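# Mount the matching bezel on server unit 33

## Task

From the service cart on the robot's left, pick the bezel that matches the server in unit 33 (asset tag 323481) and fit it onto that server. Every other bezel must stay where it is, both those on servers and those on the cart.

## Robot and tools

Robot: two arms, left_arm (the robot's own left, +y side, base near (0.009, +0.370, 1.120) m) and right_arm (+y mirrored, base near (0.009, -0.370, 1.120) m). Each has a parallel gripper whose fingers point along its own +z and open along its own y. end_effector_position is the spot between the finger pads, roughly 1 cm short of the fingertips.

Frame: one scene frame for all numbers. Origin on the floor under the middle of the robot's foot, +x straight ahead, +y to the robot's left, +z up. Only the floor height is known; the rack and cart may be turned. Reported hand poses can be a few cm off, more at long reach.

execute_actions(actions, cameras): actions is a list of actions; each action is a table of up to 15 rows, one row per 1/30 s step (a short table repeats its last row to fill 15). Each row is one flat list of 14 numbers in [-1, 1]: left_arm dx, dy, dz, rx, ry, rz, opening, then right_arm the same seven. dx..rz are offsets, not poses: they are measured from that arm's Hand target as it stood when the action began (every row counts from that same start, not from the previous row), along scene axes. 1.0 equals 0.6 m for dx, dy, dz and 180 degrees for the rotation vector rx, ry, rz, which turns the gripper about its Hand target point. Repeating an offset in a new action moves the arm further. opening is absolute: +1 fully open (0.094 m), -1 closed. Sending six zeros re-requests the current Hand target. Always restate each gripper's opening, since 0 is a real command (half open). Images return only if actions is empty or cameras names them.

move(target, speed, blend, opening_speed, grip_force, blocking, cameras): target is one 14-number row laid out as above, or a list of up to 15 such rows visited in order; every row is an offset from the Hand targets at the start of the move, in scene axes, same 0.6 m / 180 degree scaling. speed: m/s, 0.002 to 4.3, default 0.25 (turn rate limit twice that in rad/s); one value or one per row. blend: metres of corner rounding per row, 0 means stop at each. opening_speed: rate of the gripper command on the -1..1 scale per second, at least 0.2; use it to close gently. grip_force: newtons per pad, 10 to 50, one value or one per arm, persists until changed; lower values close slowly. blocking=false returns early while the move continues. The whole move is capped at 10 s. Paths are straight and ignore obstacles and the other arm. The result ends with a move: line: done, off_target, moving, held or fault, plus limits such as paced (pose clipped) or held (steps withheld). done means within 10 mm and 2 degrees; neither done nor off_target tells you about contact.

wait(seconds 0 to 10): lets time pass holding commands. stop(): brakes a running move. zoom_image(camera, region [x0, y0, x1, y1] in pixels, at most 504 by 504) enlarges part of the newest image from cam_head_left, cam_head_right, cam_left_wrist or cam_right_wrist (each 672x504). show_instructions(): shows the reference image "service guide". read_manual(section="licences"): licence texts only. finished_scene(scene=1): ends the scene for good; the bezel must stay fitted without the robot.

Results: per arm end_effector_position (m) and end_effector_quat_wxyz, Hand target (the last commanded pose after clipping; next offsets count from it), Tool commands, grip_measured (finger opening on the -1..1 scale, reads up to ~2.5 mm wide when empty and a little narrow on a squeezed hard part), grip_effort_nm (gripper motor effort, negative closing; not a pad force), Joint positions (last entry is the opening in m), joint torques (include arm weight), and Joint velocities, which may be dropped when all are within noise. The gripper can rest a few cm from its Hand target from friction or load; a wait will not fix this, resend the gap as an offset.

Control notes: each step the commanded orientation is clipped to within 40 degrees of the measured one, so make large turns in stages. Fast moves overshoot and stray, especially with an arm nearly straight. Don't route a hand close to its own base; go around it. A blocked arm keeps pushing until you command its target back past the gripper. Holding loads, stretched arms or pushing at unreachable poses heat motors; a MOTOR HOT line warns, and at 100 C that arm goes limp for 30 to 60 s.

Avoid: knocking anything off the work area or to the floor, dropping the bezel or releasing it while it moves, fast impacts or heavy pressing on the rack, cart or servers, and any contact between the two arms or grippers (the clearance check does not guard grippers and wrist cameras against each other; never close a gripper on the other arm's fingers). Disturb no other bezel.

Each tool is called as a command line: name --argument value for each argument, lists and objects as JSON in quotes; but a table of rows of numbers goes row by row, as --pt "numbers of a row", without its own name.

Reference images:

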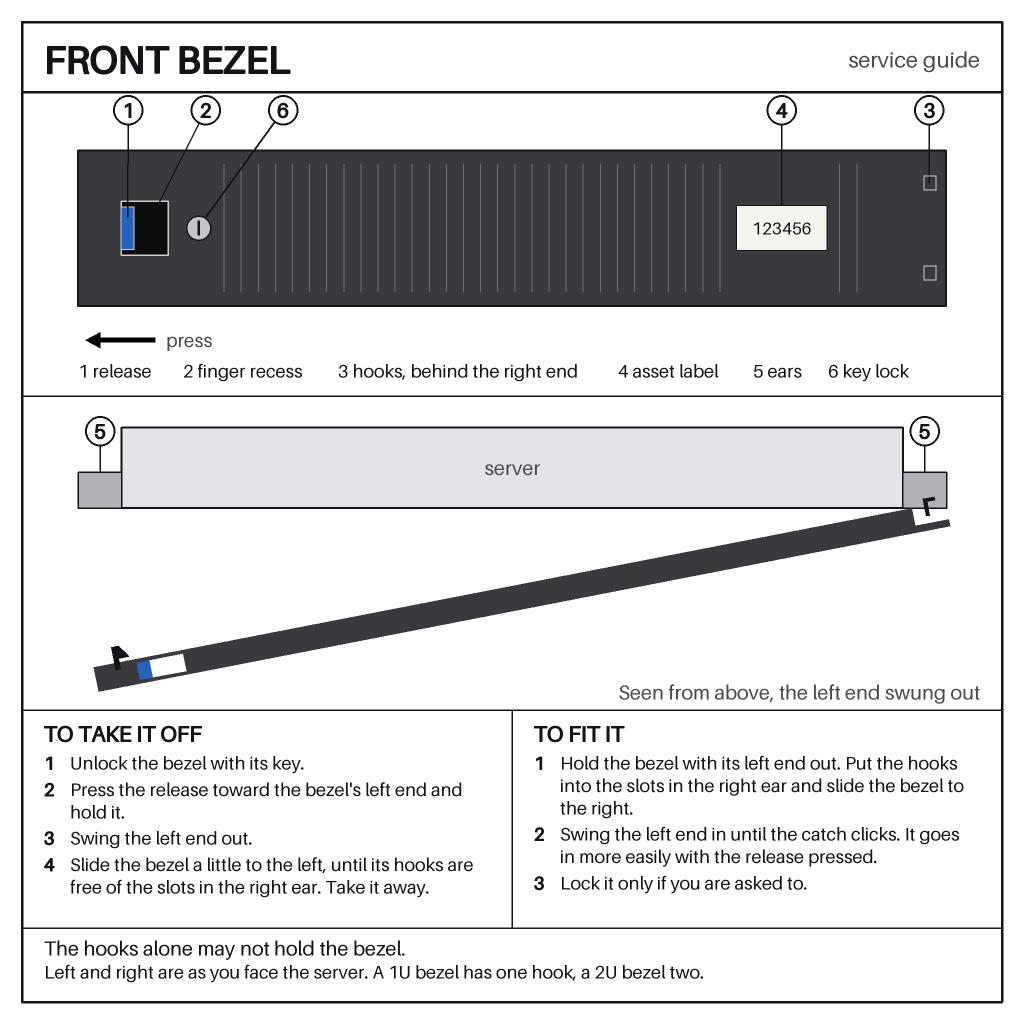

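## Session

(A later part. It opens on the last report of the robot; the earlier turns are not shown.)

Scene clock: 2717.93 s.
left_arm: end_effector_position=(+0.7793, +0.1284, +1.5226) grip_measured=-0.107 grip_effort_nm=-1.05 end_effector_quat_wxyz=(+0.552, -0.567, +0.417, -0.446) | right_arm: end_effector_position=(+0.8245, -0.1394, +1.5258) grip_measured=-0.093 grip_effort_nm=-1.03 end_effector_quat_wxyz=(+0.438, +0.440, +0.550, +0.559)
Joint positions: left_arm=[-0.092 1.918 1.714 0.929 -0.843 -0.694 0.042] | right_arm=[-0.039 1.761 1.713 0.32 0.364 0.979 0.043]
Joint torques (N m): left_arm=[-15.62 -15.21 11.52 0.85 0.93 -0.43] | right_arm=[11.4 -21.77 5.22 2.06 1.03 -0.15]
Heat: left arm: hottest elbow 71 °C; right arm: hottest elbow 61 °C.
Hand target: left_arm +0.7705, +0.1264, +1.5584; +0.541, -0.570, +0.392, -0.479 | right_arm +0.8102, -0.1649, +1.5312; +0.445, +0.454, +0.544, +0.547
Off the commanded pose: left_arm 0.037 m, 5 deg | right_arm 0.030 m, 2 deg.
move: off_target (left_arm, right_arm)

move --target '[0,0.0,0,0,0,0,-0.2,-0.02,0.0,0,0,0,0,-0.2]' --speed 0.03 --cameras '["cam_head_left","cam_head_right"]'

zoom_image --camera "cam_head_right" --region '[391, 85, 431, 115]'

zoom_image --camera "cam_head_left" --region '[415, 85, 455, 115]'

Scene clock: 2728.17 s.
left_arm: end_effector_position=(+0.7747, +0.1272, +1.5220) grip_measured=-0.107 grip_effort_nm=-1.05 end_effector_quat_wxyz=(+0.550, -0.570, +0.418, -0.445) | right_arm: end_effector_position=(+0.8226, -0.1400, +1.5253) grip_measured=-0.094 grip_effort_nm=-1.03 end_effector_quat_wxyz=(+0.441, +0.440, +0.546, +0.560)
Joint positions: left_arm=[-0.098 1.913 1.703 0.936 -0.853 -0.694 0.042] | right_arm=[-0.038 1.759 1.701 0.343 0.366 0.975 0.043]
Joint torques (N m): left_arm=[-15.15 -14.86 12.33 0.57 1.28 -0.43] | right_arm=[12.1 -23.06 3.1 1.87 1.33 -0.15]
Heat: left arm: hottest elbow 69 °C; right arm: hottest elbow 59 °C.
Hand target: left_arm +0.7704, +0.1263, +1.5583; +0.541, -0.570, +0.392, -0.479 | right_arm +0.7982, -0.1650, +1.5311; +0.445, +0.454, +0.544, +0.547
Off the commanded pose: left_arm 0.037 m, 5 deg | right_arm 0.035 m, 2 deg.
move: off_target (left_arm, right_arm)
Images, in order (width x height): cam_head_left 672x504, cam_head_right 672x504.

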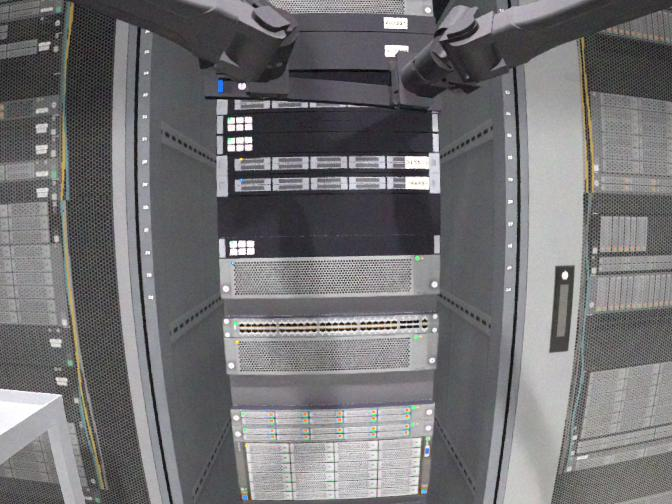

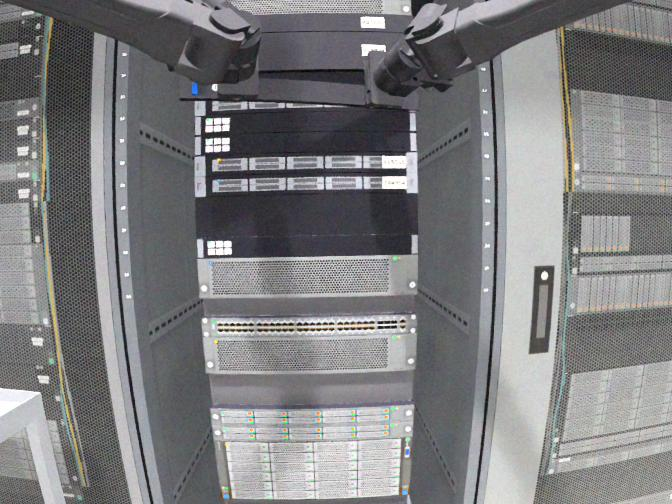

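Scaled by 12.600 from the camera's 672x504 image, which has a finer 960x720 frame.

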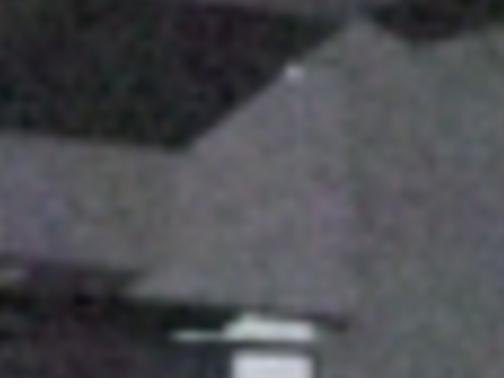

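Scaled by 12.600 from the camera's 672x504 image, which has a finer 960x720 frame.

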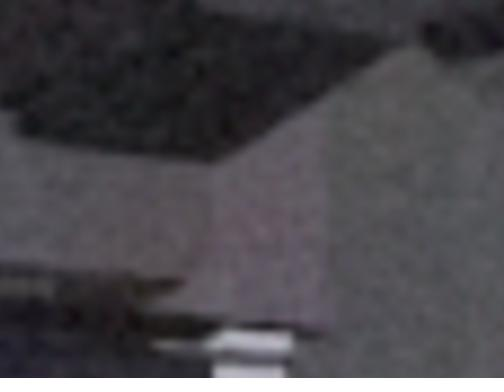

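move --target '[0.108,0.02,0,0,0,-0.035,-0.2,0.075,0.02,-0.006,0,0,-0.039,-0.2]' --speed 0.06 --cameras '["cam_head_left","cam_head_right"]'

zoom_image --camera "cam_head_left" --region '[415, 85, 455, 115]'

zoom_image --camera "cam_head_left" --region '[185, 70, 285, 130]'

Scene clock: 2744.07 s.
left_arm: end_effector_position=(+0.8197, +0.1357, +1.5276) grip_measured=-0.107 grip_effort_nm=-1.05 end_effector_quat_wxyz=(+0.522, -0.540, +0.459, -0.475) | right_arm: end_effector_position=(+0.8364, -0.1373, +1.5278) grip_measured=-0.094 grip_effort_nm=-1.03 end_effector_quat_wxyz=(+0.464, +0.474, +0.523, +0.534)
Joint positions: left_arm=[-0.037 1.895 1.788 0.654 -0.723 -0.832 0.042] | right_arm=[-0.021 1.822 1.777 0.386 0.476 0.956 0.043]
Joint torques (N m): left_arm=[-12.98 -12.98 17.31 0.75 1.45 -0.64] | right_arm=[10.93 -17.73 11.28 2.24 0.79 -0.29]
Heat: left arm: hottest elbow 67 °C; right arm: hottest elbow 55 °C.
Hand target: left_arm +0.8352, +0.1383, +1.5584; +0.513, -0.548, +0.422, -0.508 | right_arm +0.8432, -0.1530, +1.5274; +0.478, +0.487, +0.515, +0.519
Off the commanded pose: left_arm 0.035 m, 6 deg | right_arm 0.017 m, 3 deg.
move: off_target (left_arm, right_arm)
Images, in order (width x height): cam_head_left 672x504, cam_head_right 672x504.

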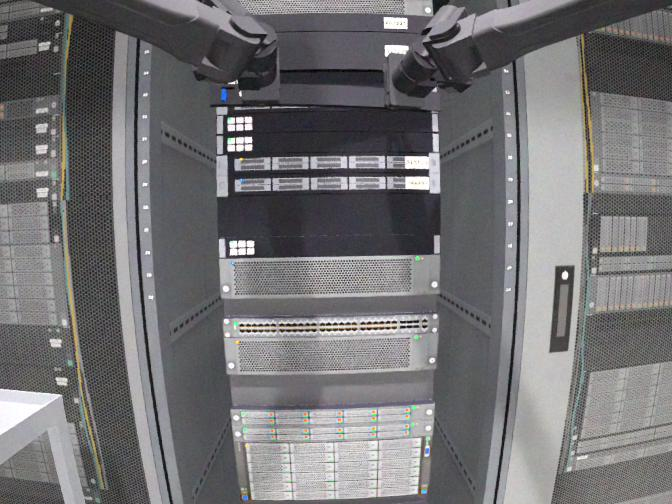

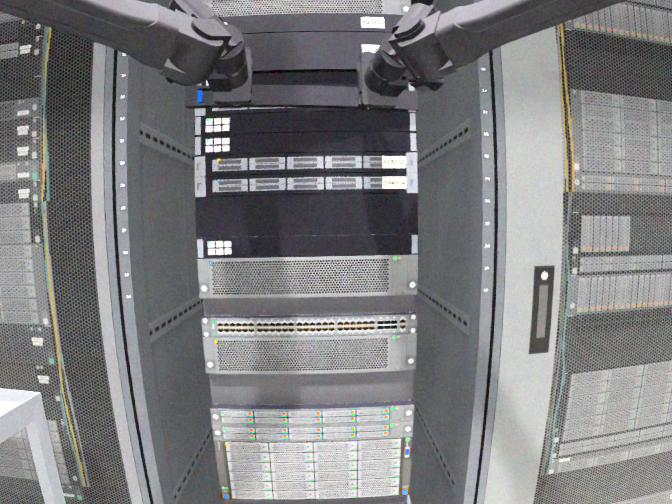

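Scaled by 12.600 from the camera's 672x504 image, which has a finer 960x720 frame.

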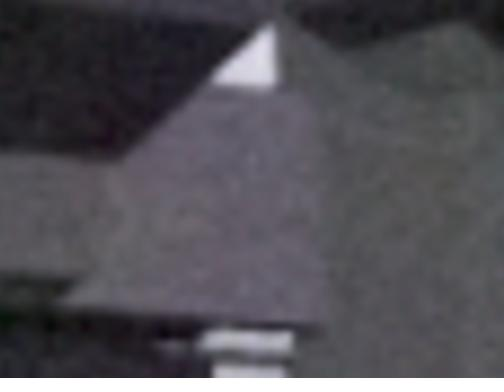

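Scaled by 5.040 from the camera's 672x504 image, which has a finer 960x720 frame.

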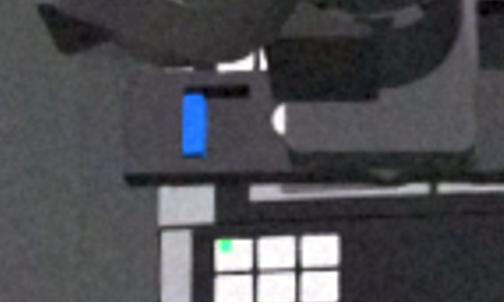

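move --target '[0.038,0.006,0.007,0,0,-0.025,-0.2,0.015,0.003,0.001,0,0,-0.02,-0.2]' --speed 0.06 --cameras '["cam_head_left","cam_head_right"]'

zoom_image --camera "cam_head_left" --region '[415, 85, 455, 115]'

zoom_image --camera "cam_head_left" --region '[195, 70, 275, 130]'

Scene clock: 2757.03 s.
left_arm: end_effector_position=(+0.8448, +0.1382, +1.5287) grip_measured=-0.107 grip_effort_nm=-1.05 end_effector_quat_wxyz=(+0.502, -0.522, +0.480, -0.494) | right_arm: end_effector_position=(+0.8436, -0.1359, +1.5284) grip_measured=-0.094 grip_effort_nm=-1.03 end_effector_quat_wxyz=(+0.479, +0.492, +0.509, +0.519)
Joint positions: left_arm=[-0.002 1.902 1.855 0.509 -0.636 -0.897 0.042] | right_arm=[-0.013 1.861 1.821 0.421 0.535 0.935 0.043]
Joint torques (N m): left_arm=[-13.45 -13.63 17.16 0.87 1.28 -0.67] | right_arm=[10.99 -17.49 11.99 2.33 0.67 -0.34]
Heat: left arm: hottest elbow 70 °C; right arm: hottest elbow 54 °C.
Hand target: left_arm +0.8580, +0.1419, +1.5626; +0.493, -0.531, +0.444, -0.528 | right_arm +0.8521, -0.1511, +1.5281; +0.494, +0.503, +0.499, +0.504
Off the commanded pose: left_arm 0.037 m, 6 deg | right_arm 0.018 m, 3 deg.
move: off_target (left_arm, right_arm)
Images, in order (width x height): cam_head_left 672x504, cam_head_right 672x504.

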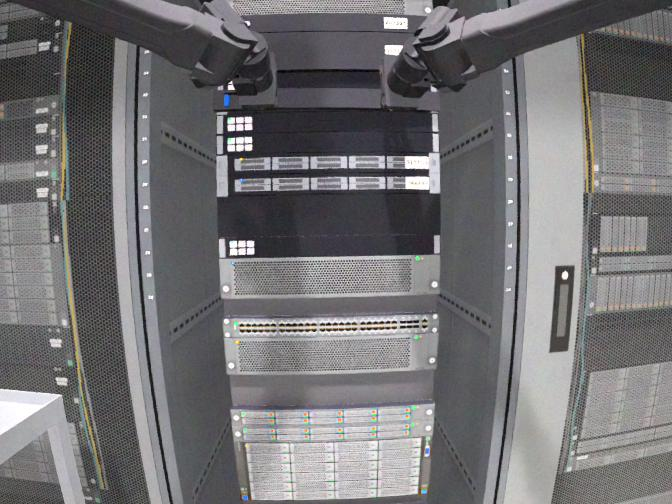

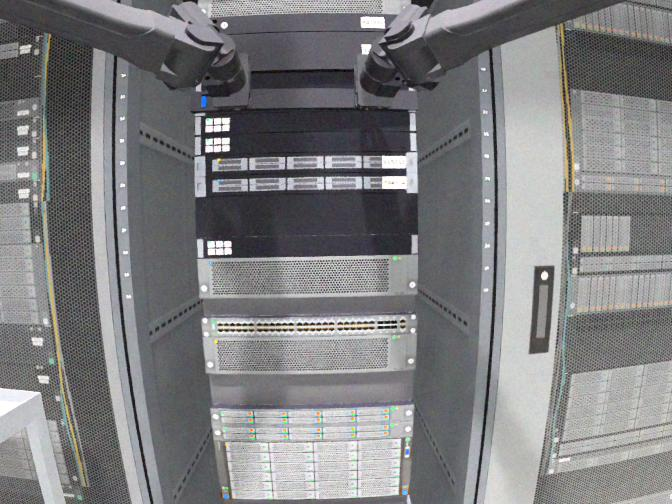

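Scaled by 12.600 from the camera's 672x504 image, which has a finer 960x720 frame.

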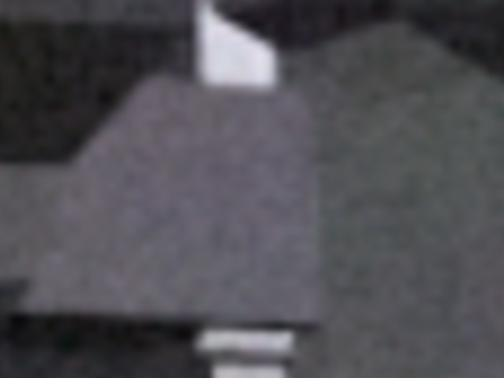

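Scaled by 6.300 from the camera's 672x504 image, which has a finer 960x720 frame.

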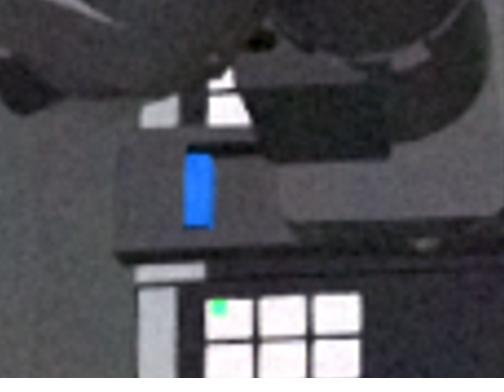

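move --target '[0.035,0.003,0.0,0,0,-0.012,-0.2,0.005,0.001,0.0,0,0,-0.01,-0.2]' --speed 0.06 --cameras '["cam_head_left","cam_left_wrist"]'

zoom_image --camera "cam_head_left" --region '[415, 85, 455, 115]'

zoom_image --camera "cam_head_left" --region '[195, 70, 275, 130]'

Scene clock: 2767.77 s.
left_arm: end_effector_position=(+0.8542, +0.1389, +1.5302) grip_measured=-0.107 grip_effort_nm=-1.05 end_effector_quat_wxyz=(+0.492, -0.515, +0.493, -0.500) | right_arm: end_effector_position=(+0.8461, -0.1358, +1.5289) grip_measured=-0.094 grip_effort_nm=-1.03 end_effector_quat_wxyz=(+0.487, +0.499, +0.500, +0.514)
Joint positions: left_arm=[0.01 1.905 1.888 0.44 -0.602 -0.92 0.042] | right_arm=[-0.01 1.878 1.838 0.447 0.558 0.925 0.043]
Joint torques (N m): left_arm=[-12.34 -12.45 19.7 0.59 1.86 -0.76] | right_arm=[10.99 -17.67 12.25 2.1 0.83 -0.36]
Heat: left arm: hottest elbow 71 °C; right arm: hottest elbow 54 °C.
Hand target: left_arm +0.8790, +0.1437, +1.5626; +0.483, -0.522, +0.454, -0.537 | right_arm +0.8552, -0.1506, +1.5283; +0.502, +0.510, +0.491, +0.496
Off the commanded pose: left_arm 0.041 m, 6 deg | right_arm 0.017 m, 3 deg.
move: off_target (left_arm, right_arm)
camera_calibration:
cam_left_wrist: T_world_to_cam=[[0.0273103, 0.0373579, 0.998929, -1.55607], [-0.567131, -0.822328, 0.0462585, 0.530761], [0.823175, -0.567786, -0.00127126, -0.498214], [0, 0, 0, 1]] pos_world=[0.753625, 0.211712, 1.52922]
Images, in order (width x height): cam_head_left 672x504, cam_left_wrist 672x504.

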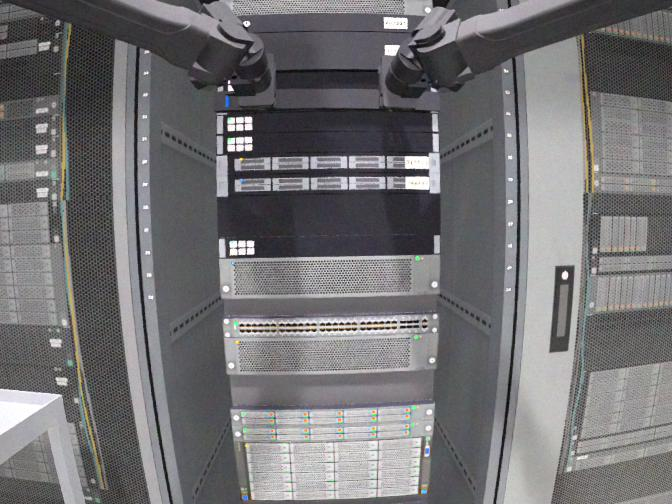

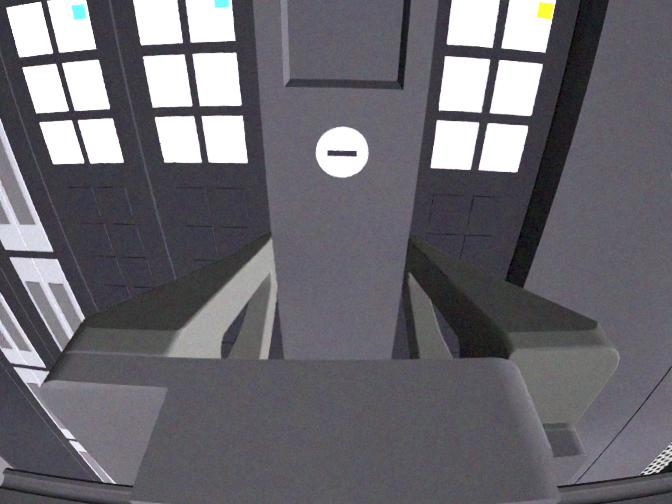

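Scaled by 12.600 from the camera's 672x504 image, which has a finer 960x720 frame.

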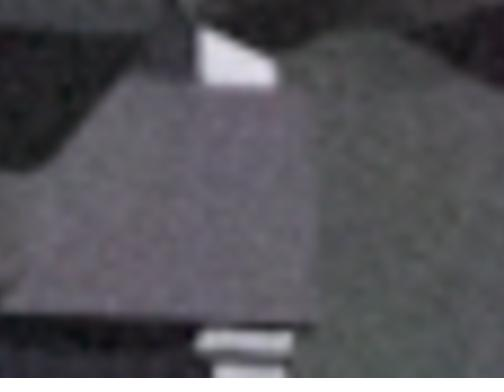

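Scaled by 6.300 from the camera's 672x504 image, which has a finer 960x720 frame.

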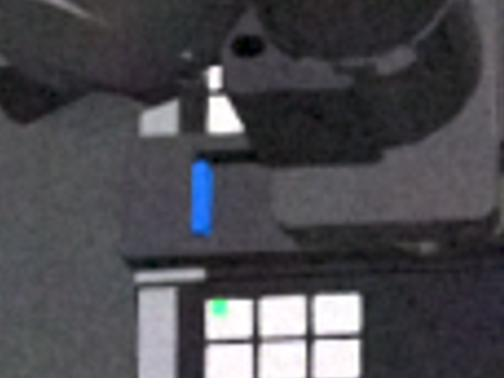

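move --target '[0.035,0.0,-0.004,0,0,-0.006,-0.2,0.01,0.0,0.0,0,0,-0.006,-0.2]' --speed 0.06 --cameras '["cam_head_left"]'

zoom_image --camera "cam_head_left" --region '[195, 70, 275, 130]'

Scene clock: 2777.27 s.
left_arm: end_effector_position=(+0.8593, +0.1390, +1.5283) grip_measured=-0.107 grip_effort_nm=-1.05 end_effector_quat_wxyz=(+0.485, -0.515, +0.501, -0.499) | right_arm: end_effector_position=(+0.8471, -0.1355, +1.5288) grip_measured=-0.094 grip_effort_nm=-1.03 end_effector_quat_wxyz=(+0.492, +0.504, +0.495, +0.510)
Joint positions: left_arm=[0.016 1.908 1.908 0.394 -0.596 -0.937 0.042] | right_arm=[-0.007 1.888 1.847 0.464 0.575 0.916 0.043]
Joint torques (N m): left_arm=[-11.16 -11.16 22.3 0.75 2.81 -0.76] | right_arm=[10.87 -17.26 13.97 1.68 0.67 -0.36]
Heat: left arm: hottest elbow 73 °C; right arm: hottest elbow 54 °C.
Hand target: left_arm +0.9000, +0.1436, +1.5601; +0.478, -0.518, +0.458, -0.542 | right_arm +0.8611, -0.1505, +1.5281; +0.507, +0.515, +0.487, +0.491
Off the commanded pose: left_arm 0.052 m, 7 deg | right_arm 0.021 m, 3 deg.
move: off_target (left_arm, right_arm)
Images, in order (width x height): cam_head_left 672x504.

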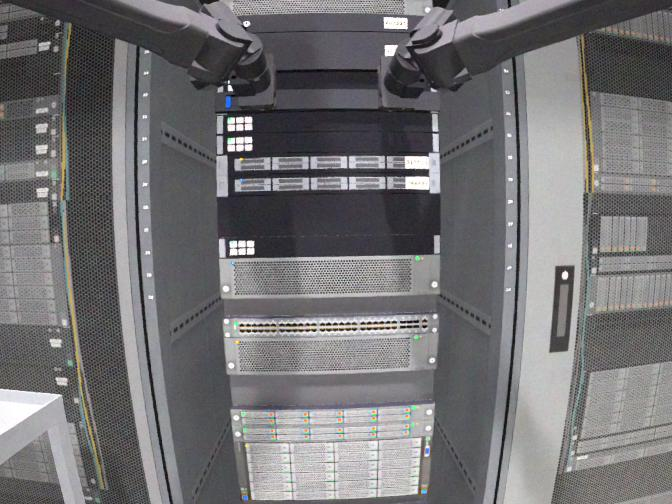

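Scaled by 6.300 from the camera's 672x504 image, which has a finer 960x720 frame.

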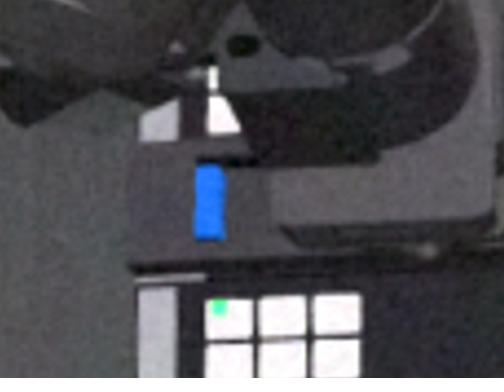

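move --target '[-0.05,0.005,0,0,0,0,-0.2,-0.01,0.01,0,0,0,0,-0.2]' --speed 0.06 --cameras '["cam_head_left","cam_head_right"]'

zoom_image --camera "cam_head_left" --region '[195, 70, 275, 130]'

zoom_image --camera "cam_head_left" --region '[195, 0, 275, 60]'

Scene clock: 2790.50 s.
left_arm: end_effector_position=(+0.8591, +0.1404, +1.5296) grip_measured=-0.107 grip_effort_nm=-1.05 end_effector_quat_wxyz=(+0.485, -0.515, +0.500, -0.499) | right_arm: end_effector_position=(+0.8472, -0.1356, +1.5285) grip_measured=-0.094 grip_effort_nm=-1.03 end_effector_quat_wxyz=(+0.493, +0.504, +0.494, +0.509)
Joint positions: left_arm=[0.016 1.906 1.907 0.394 -0.596 -0.937 0.042] | right_arm=[-0.007 1.89 1.847 0.471 0.577 0.912 0.043]
Joint torques (N m): left_arm=[-12.81 -14.27 15.02 2.22 2.16 -0.68] | right_arm=[11.58 -17.26 13.01 2.09 0.94 -0.39]
Heat: left arm: hottest elbow 85 °C; right arm: hottest elbow 57 °C. Fold the left arm in close to its base, or ease its load, before you think long.
Hand target: left_arm +0.8700, +0.1466, +1.5600; +0.478, -0.518, +0.459, -0.541 | right_arm +0.8552, -0.1446, +1.5280; +0.507, +0.515, +0.487, +0.491
Off the commanded pose: left_arm 0.033 m, 7 deg | right_arm 0.012 m, 3 deg.
MOTOR HOT: joint 3 (elbow) of the left arm reports 85 °C; the controller stops that arm at 100 °C. To cool a motor, set the load down, stop pushing, or move to a pose that needs little force.
move: off_target (left_arm, right_arm)
Images, in order (width x height): cam_head_left 672x504, cam_head_right 672x504.

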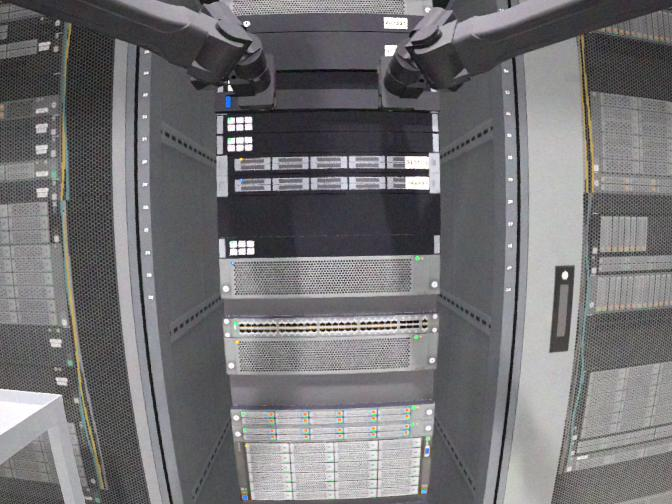

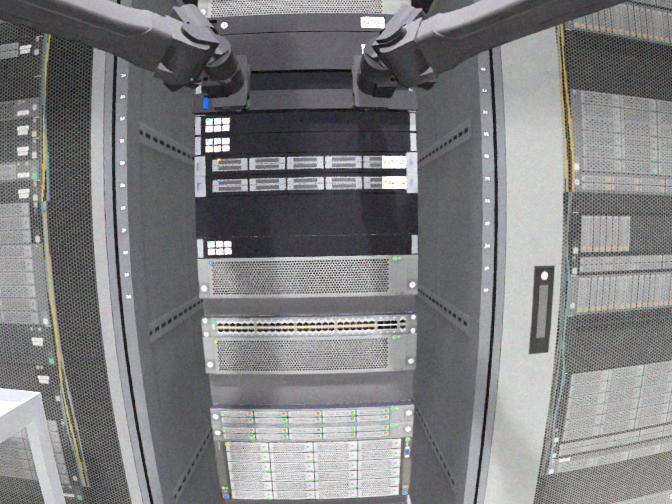

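Scaled by 6.300 from the camera's 672x504 image, which has a finer 960x720 frame.

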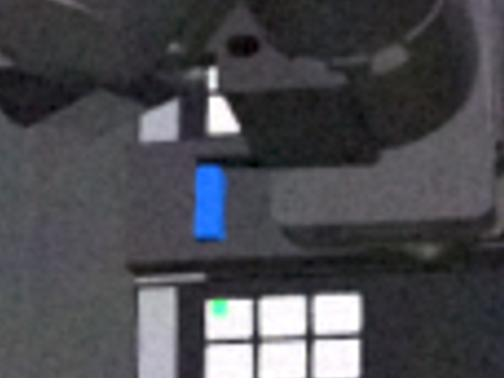

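Scaled by 6.300 from the camera's 672x504 image, which has a finer 960x720 frame.

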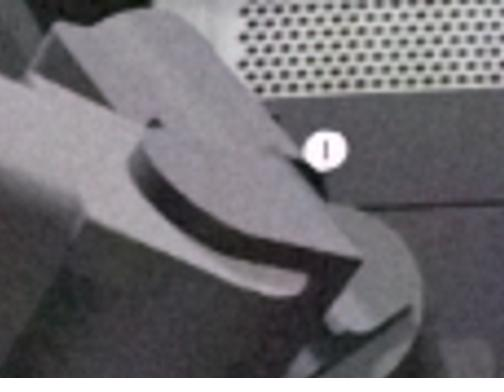

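move --pt "0 0 0 0 0 0 0.3 0 0 0 0 0 0 -0.2" --pt "-0.12 0 0 0 0 0 0.3 0 0 0 0 0 0 -0.2" --pt "-0.4 0.05 -0.05 0 0 0 0.3 0 0 0 0 0 0 -0.2" --speed 0.12 --opening_speed 0.5 --cameras '["cam_head_left","cam_head_right","cam_left_wrist"]'

zoom_image --camera "cam_head_left" --region '[195, 70, 275, 130]'

Scene clock: 2804.50 s.
left_arm: end_effector_position=(+0.6350, +0.1758, +1.5228) grip_measured=+0.299 grip_effort_nm=0.06 end_effector_quat_wxyz=(+0.476, -0.519, +0.463, -0.538) | right_arm: end_effector_position=(+0.8472, -0.1358, +1.5286) grip_measured=-0.094 grip_effort_nm=-1.03 end_effector_quat_wxyz=(+0.494, +0.504, +0.493, +0.509)
Joint positions: left_arm=[-0.172 1.473 1.116 0.871 -0.72 -0.888 0.061] | right_arm=[-0.007 1.89 1.847 0.471 0.578 0.912 0.043]
Joint torques (N m): left_arm=[-9.35 -8.53 9.52 1.63 0.27 0.11] | right_arm=[11.69 -17.32 12.9 1.96 0.93 -0.37]
Heat: left arm: hottest elbow 82 °C; right arm: hottest elbow 58 °C.
Hand target: left_arm +0.6299, +0.1766, +1.5301; -0.478, +0.518, -0.458, +0.542 | right_arm +0.8552, -0.1448, +1.5281; +0.507, +0.515, +0.487, +0.491
Off the commanded pose: left_arm 0.009 m, 1 deg | right_arm 0.012 m, 3 deg.
MOTOR HOT: cleared for the motors of the left arm.
move: off_target (right_arm)
camera_calibration:
cam_left_wrist: T_world_to_cam=[[-0.0180033, 0.12609, 0.991855, -1.52015], [-0.586258, -0.80492, 0.0916841, 0.377092], [0.809924, -0.579833, 0.0884123, -0.422856], [0, 0, 0, 1]] pos_world=[0.536186, 0.250018, 1.51058]
Images, in order (width x height): cam_head_left 672x504, cam_head_right 672x504, cam_left_wrist 672x504.

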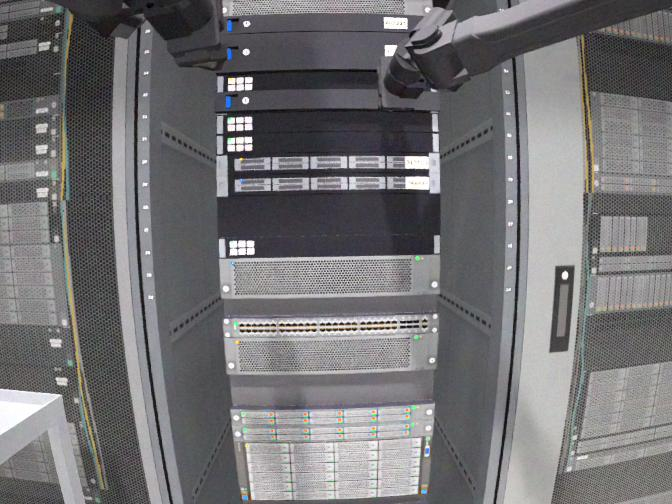

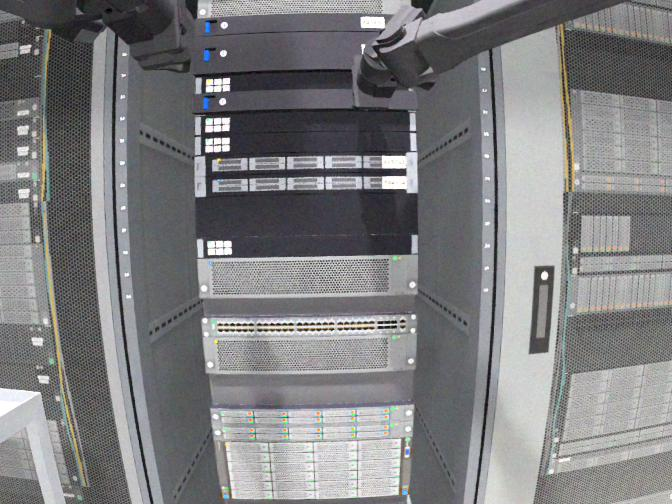

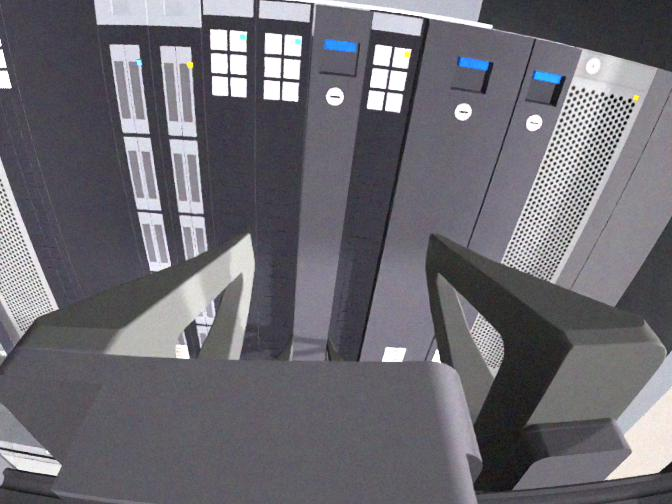

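Scaled by 6.300 from the camera's 672x504 image, which has a finer 960x720 frame.

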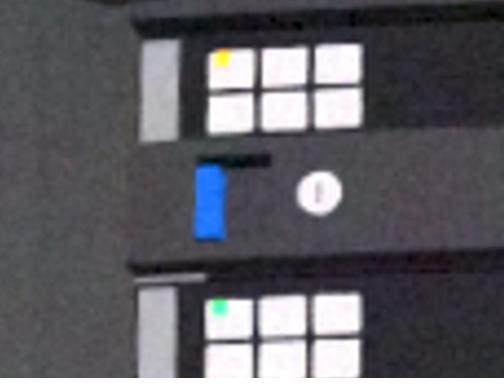

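move --pt "0 0 0 0 0 0 0.3 0 0 0 0 0 0 0.15" --pt "0 0 0 0 0 0 0.3 -0.12 0 0 0 0 0 0.3" --pt "0 0 0 0 0 0 0.3 -0.35 -0.05 -0.05 0 0 0 0.3" --speed 0.12 --opening_speed 0.4 --cameras '["cam_head_left","cam_head_right","cam_left_wrist","cam_right_wrist"]'

zoom_image --camera "cam_head_left" --region '[195, 10, 275, 130]'

zoom_image --camera "cam_head_left" --region '[375, 10, 455, 130]'

Scene clock: 2819.10 s.
left_arm: end_effector_position=(+0.6350, +0.1759, +1.5229) grip_measured=+0.299 grip_effort_nm=0.06 end_effector_quat_wxyz=(+0.476, -0.519, +0.463, -0.538) | right_arm: end_effector_position=(+0.6496, -0.1685, +1.4841) grip_measured=+0.298 grip_effort_nm=0.10 end_effector_quat_wxyz=(+0.501, +0.516, +0.496, +0.487)
Joint positions: left_arm=[-0.172 1.473 1.116 0.872 -0.72 -0.887 0.061] | right_arm=[0.138 1.539 1.124 0.9 0.757 0.806 0.061]
Joint torques (N m): left_arm=[-9.35 -8.41 9.52 1.68 0.28 0.09] | right_arm=[9.76 -13.74 9.2 1.83 -0.35 -0.3]
Heat: left arm: hottest elbow 76 °C; right arm: hottest elbow 58 °C.
Hand target: left_arm +0.6299, +0.1767, +1.5301; -0.478, +0.518, -0.458, +0.542 | right_arm +0.6452, -0.1745, +1.4979; +0.507, +0.515, +0.487, +0.491
Off the commanded pose: left_arm 0.009 m, 1 deg | right_arm 0.016 m, 1 deg.
move: off_target (right_arm); target 2's new opening was sent with right_arm's hand 0.019 m and 1 deg from that target
camera_calibration:
cam_left_wrist: T_world_to_cam=[[-0.0182344, 0.125629, 0.99191, -1.5201], [-0.586127, -0.805071, 0.0911906, 0.377876], [0.810014, -0.579722, 0.0883147, -0.422735], [0, 0, 0, 1]] pos_world=[0.536187, 0.250118, 1.51068]
cam_right_wrist: T_world_to_cam=[[-0.0255258, -0.00376594, -0.999667, 1.4991], [-0.538561, 0.84252, 0.0105779, 0.481149], [0.8422, 0.538652, -0.0235342, -0.295264], [0, 0, 0, 1]] pos_world=[0.546066, -0.240687, 1.48657]

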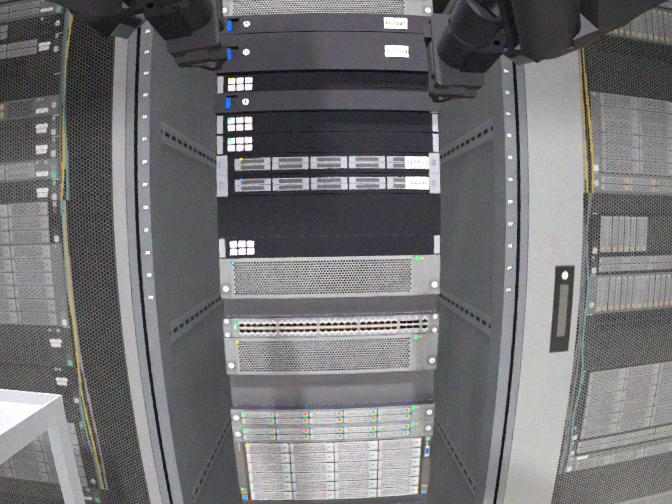

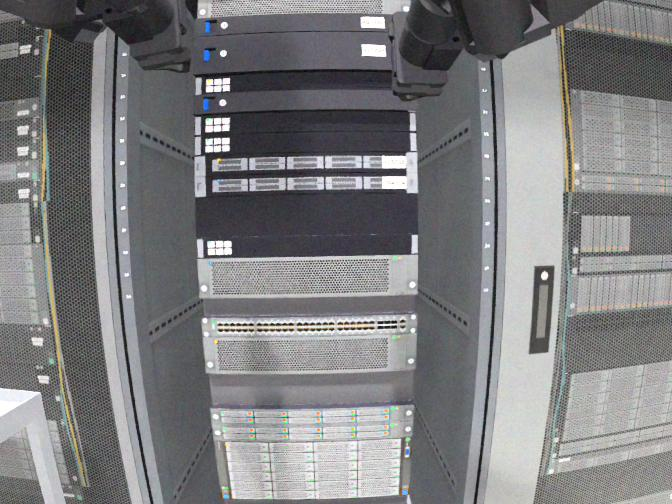

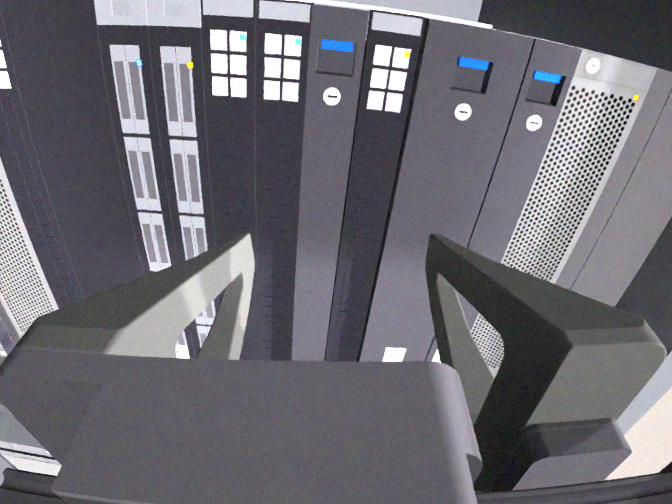

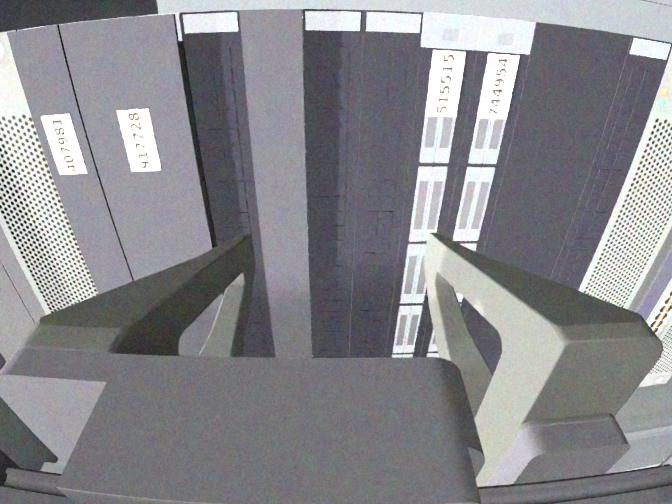

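Scaled by 4.200 from the camera's 672x504 image, which has a finer 960x720 frame.

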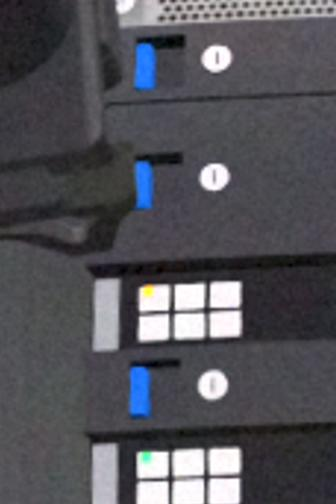

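Scaled by 4.200 from the camera's 672x504 image, which has a finer 960x720 frame.

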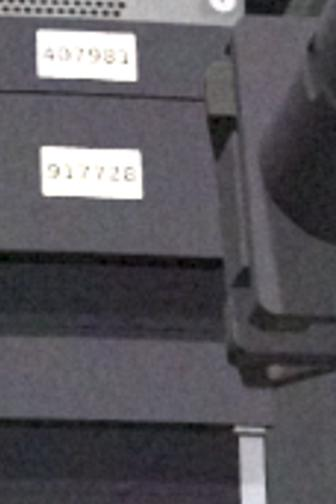

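zoom_image --camera "cam_left_wrist" --region '[240, 0, 620, 240]'

zoom_image --camera "cam_right_wrist" --region '[0, 0, 430, 240]'

Scaled by 1.326 from the camera's 672x504 image, which has a finer 960x720 frame.

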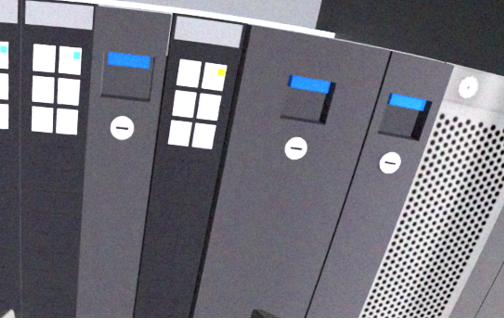

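Scaled by 1.172 from the camera's 672x504 image, which has a finer 960x720 frame.

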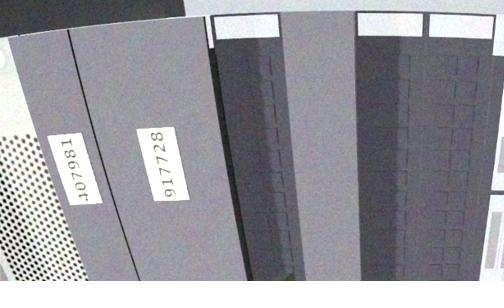

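finished_scene

The scene is finished: the task was done.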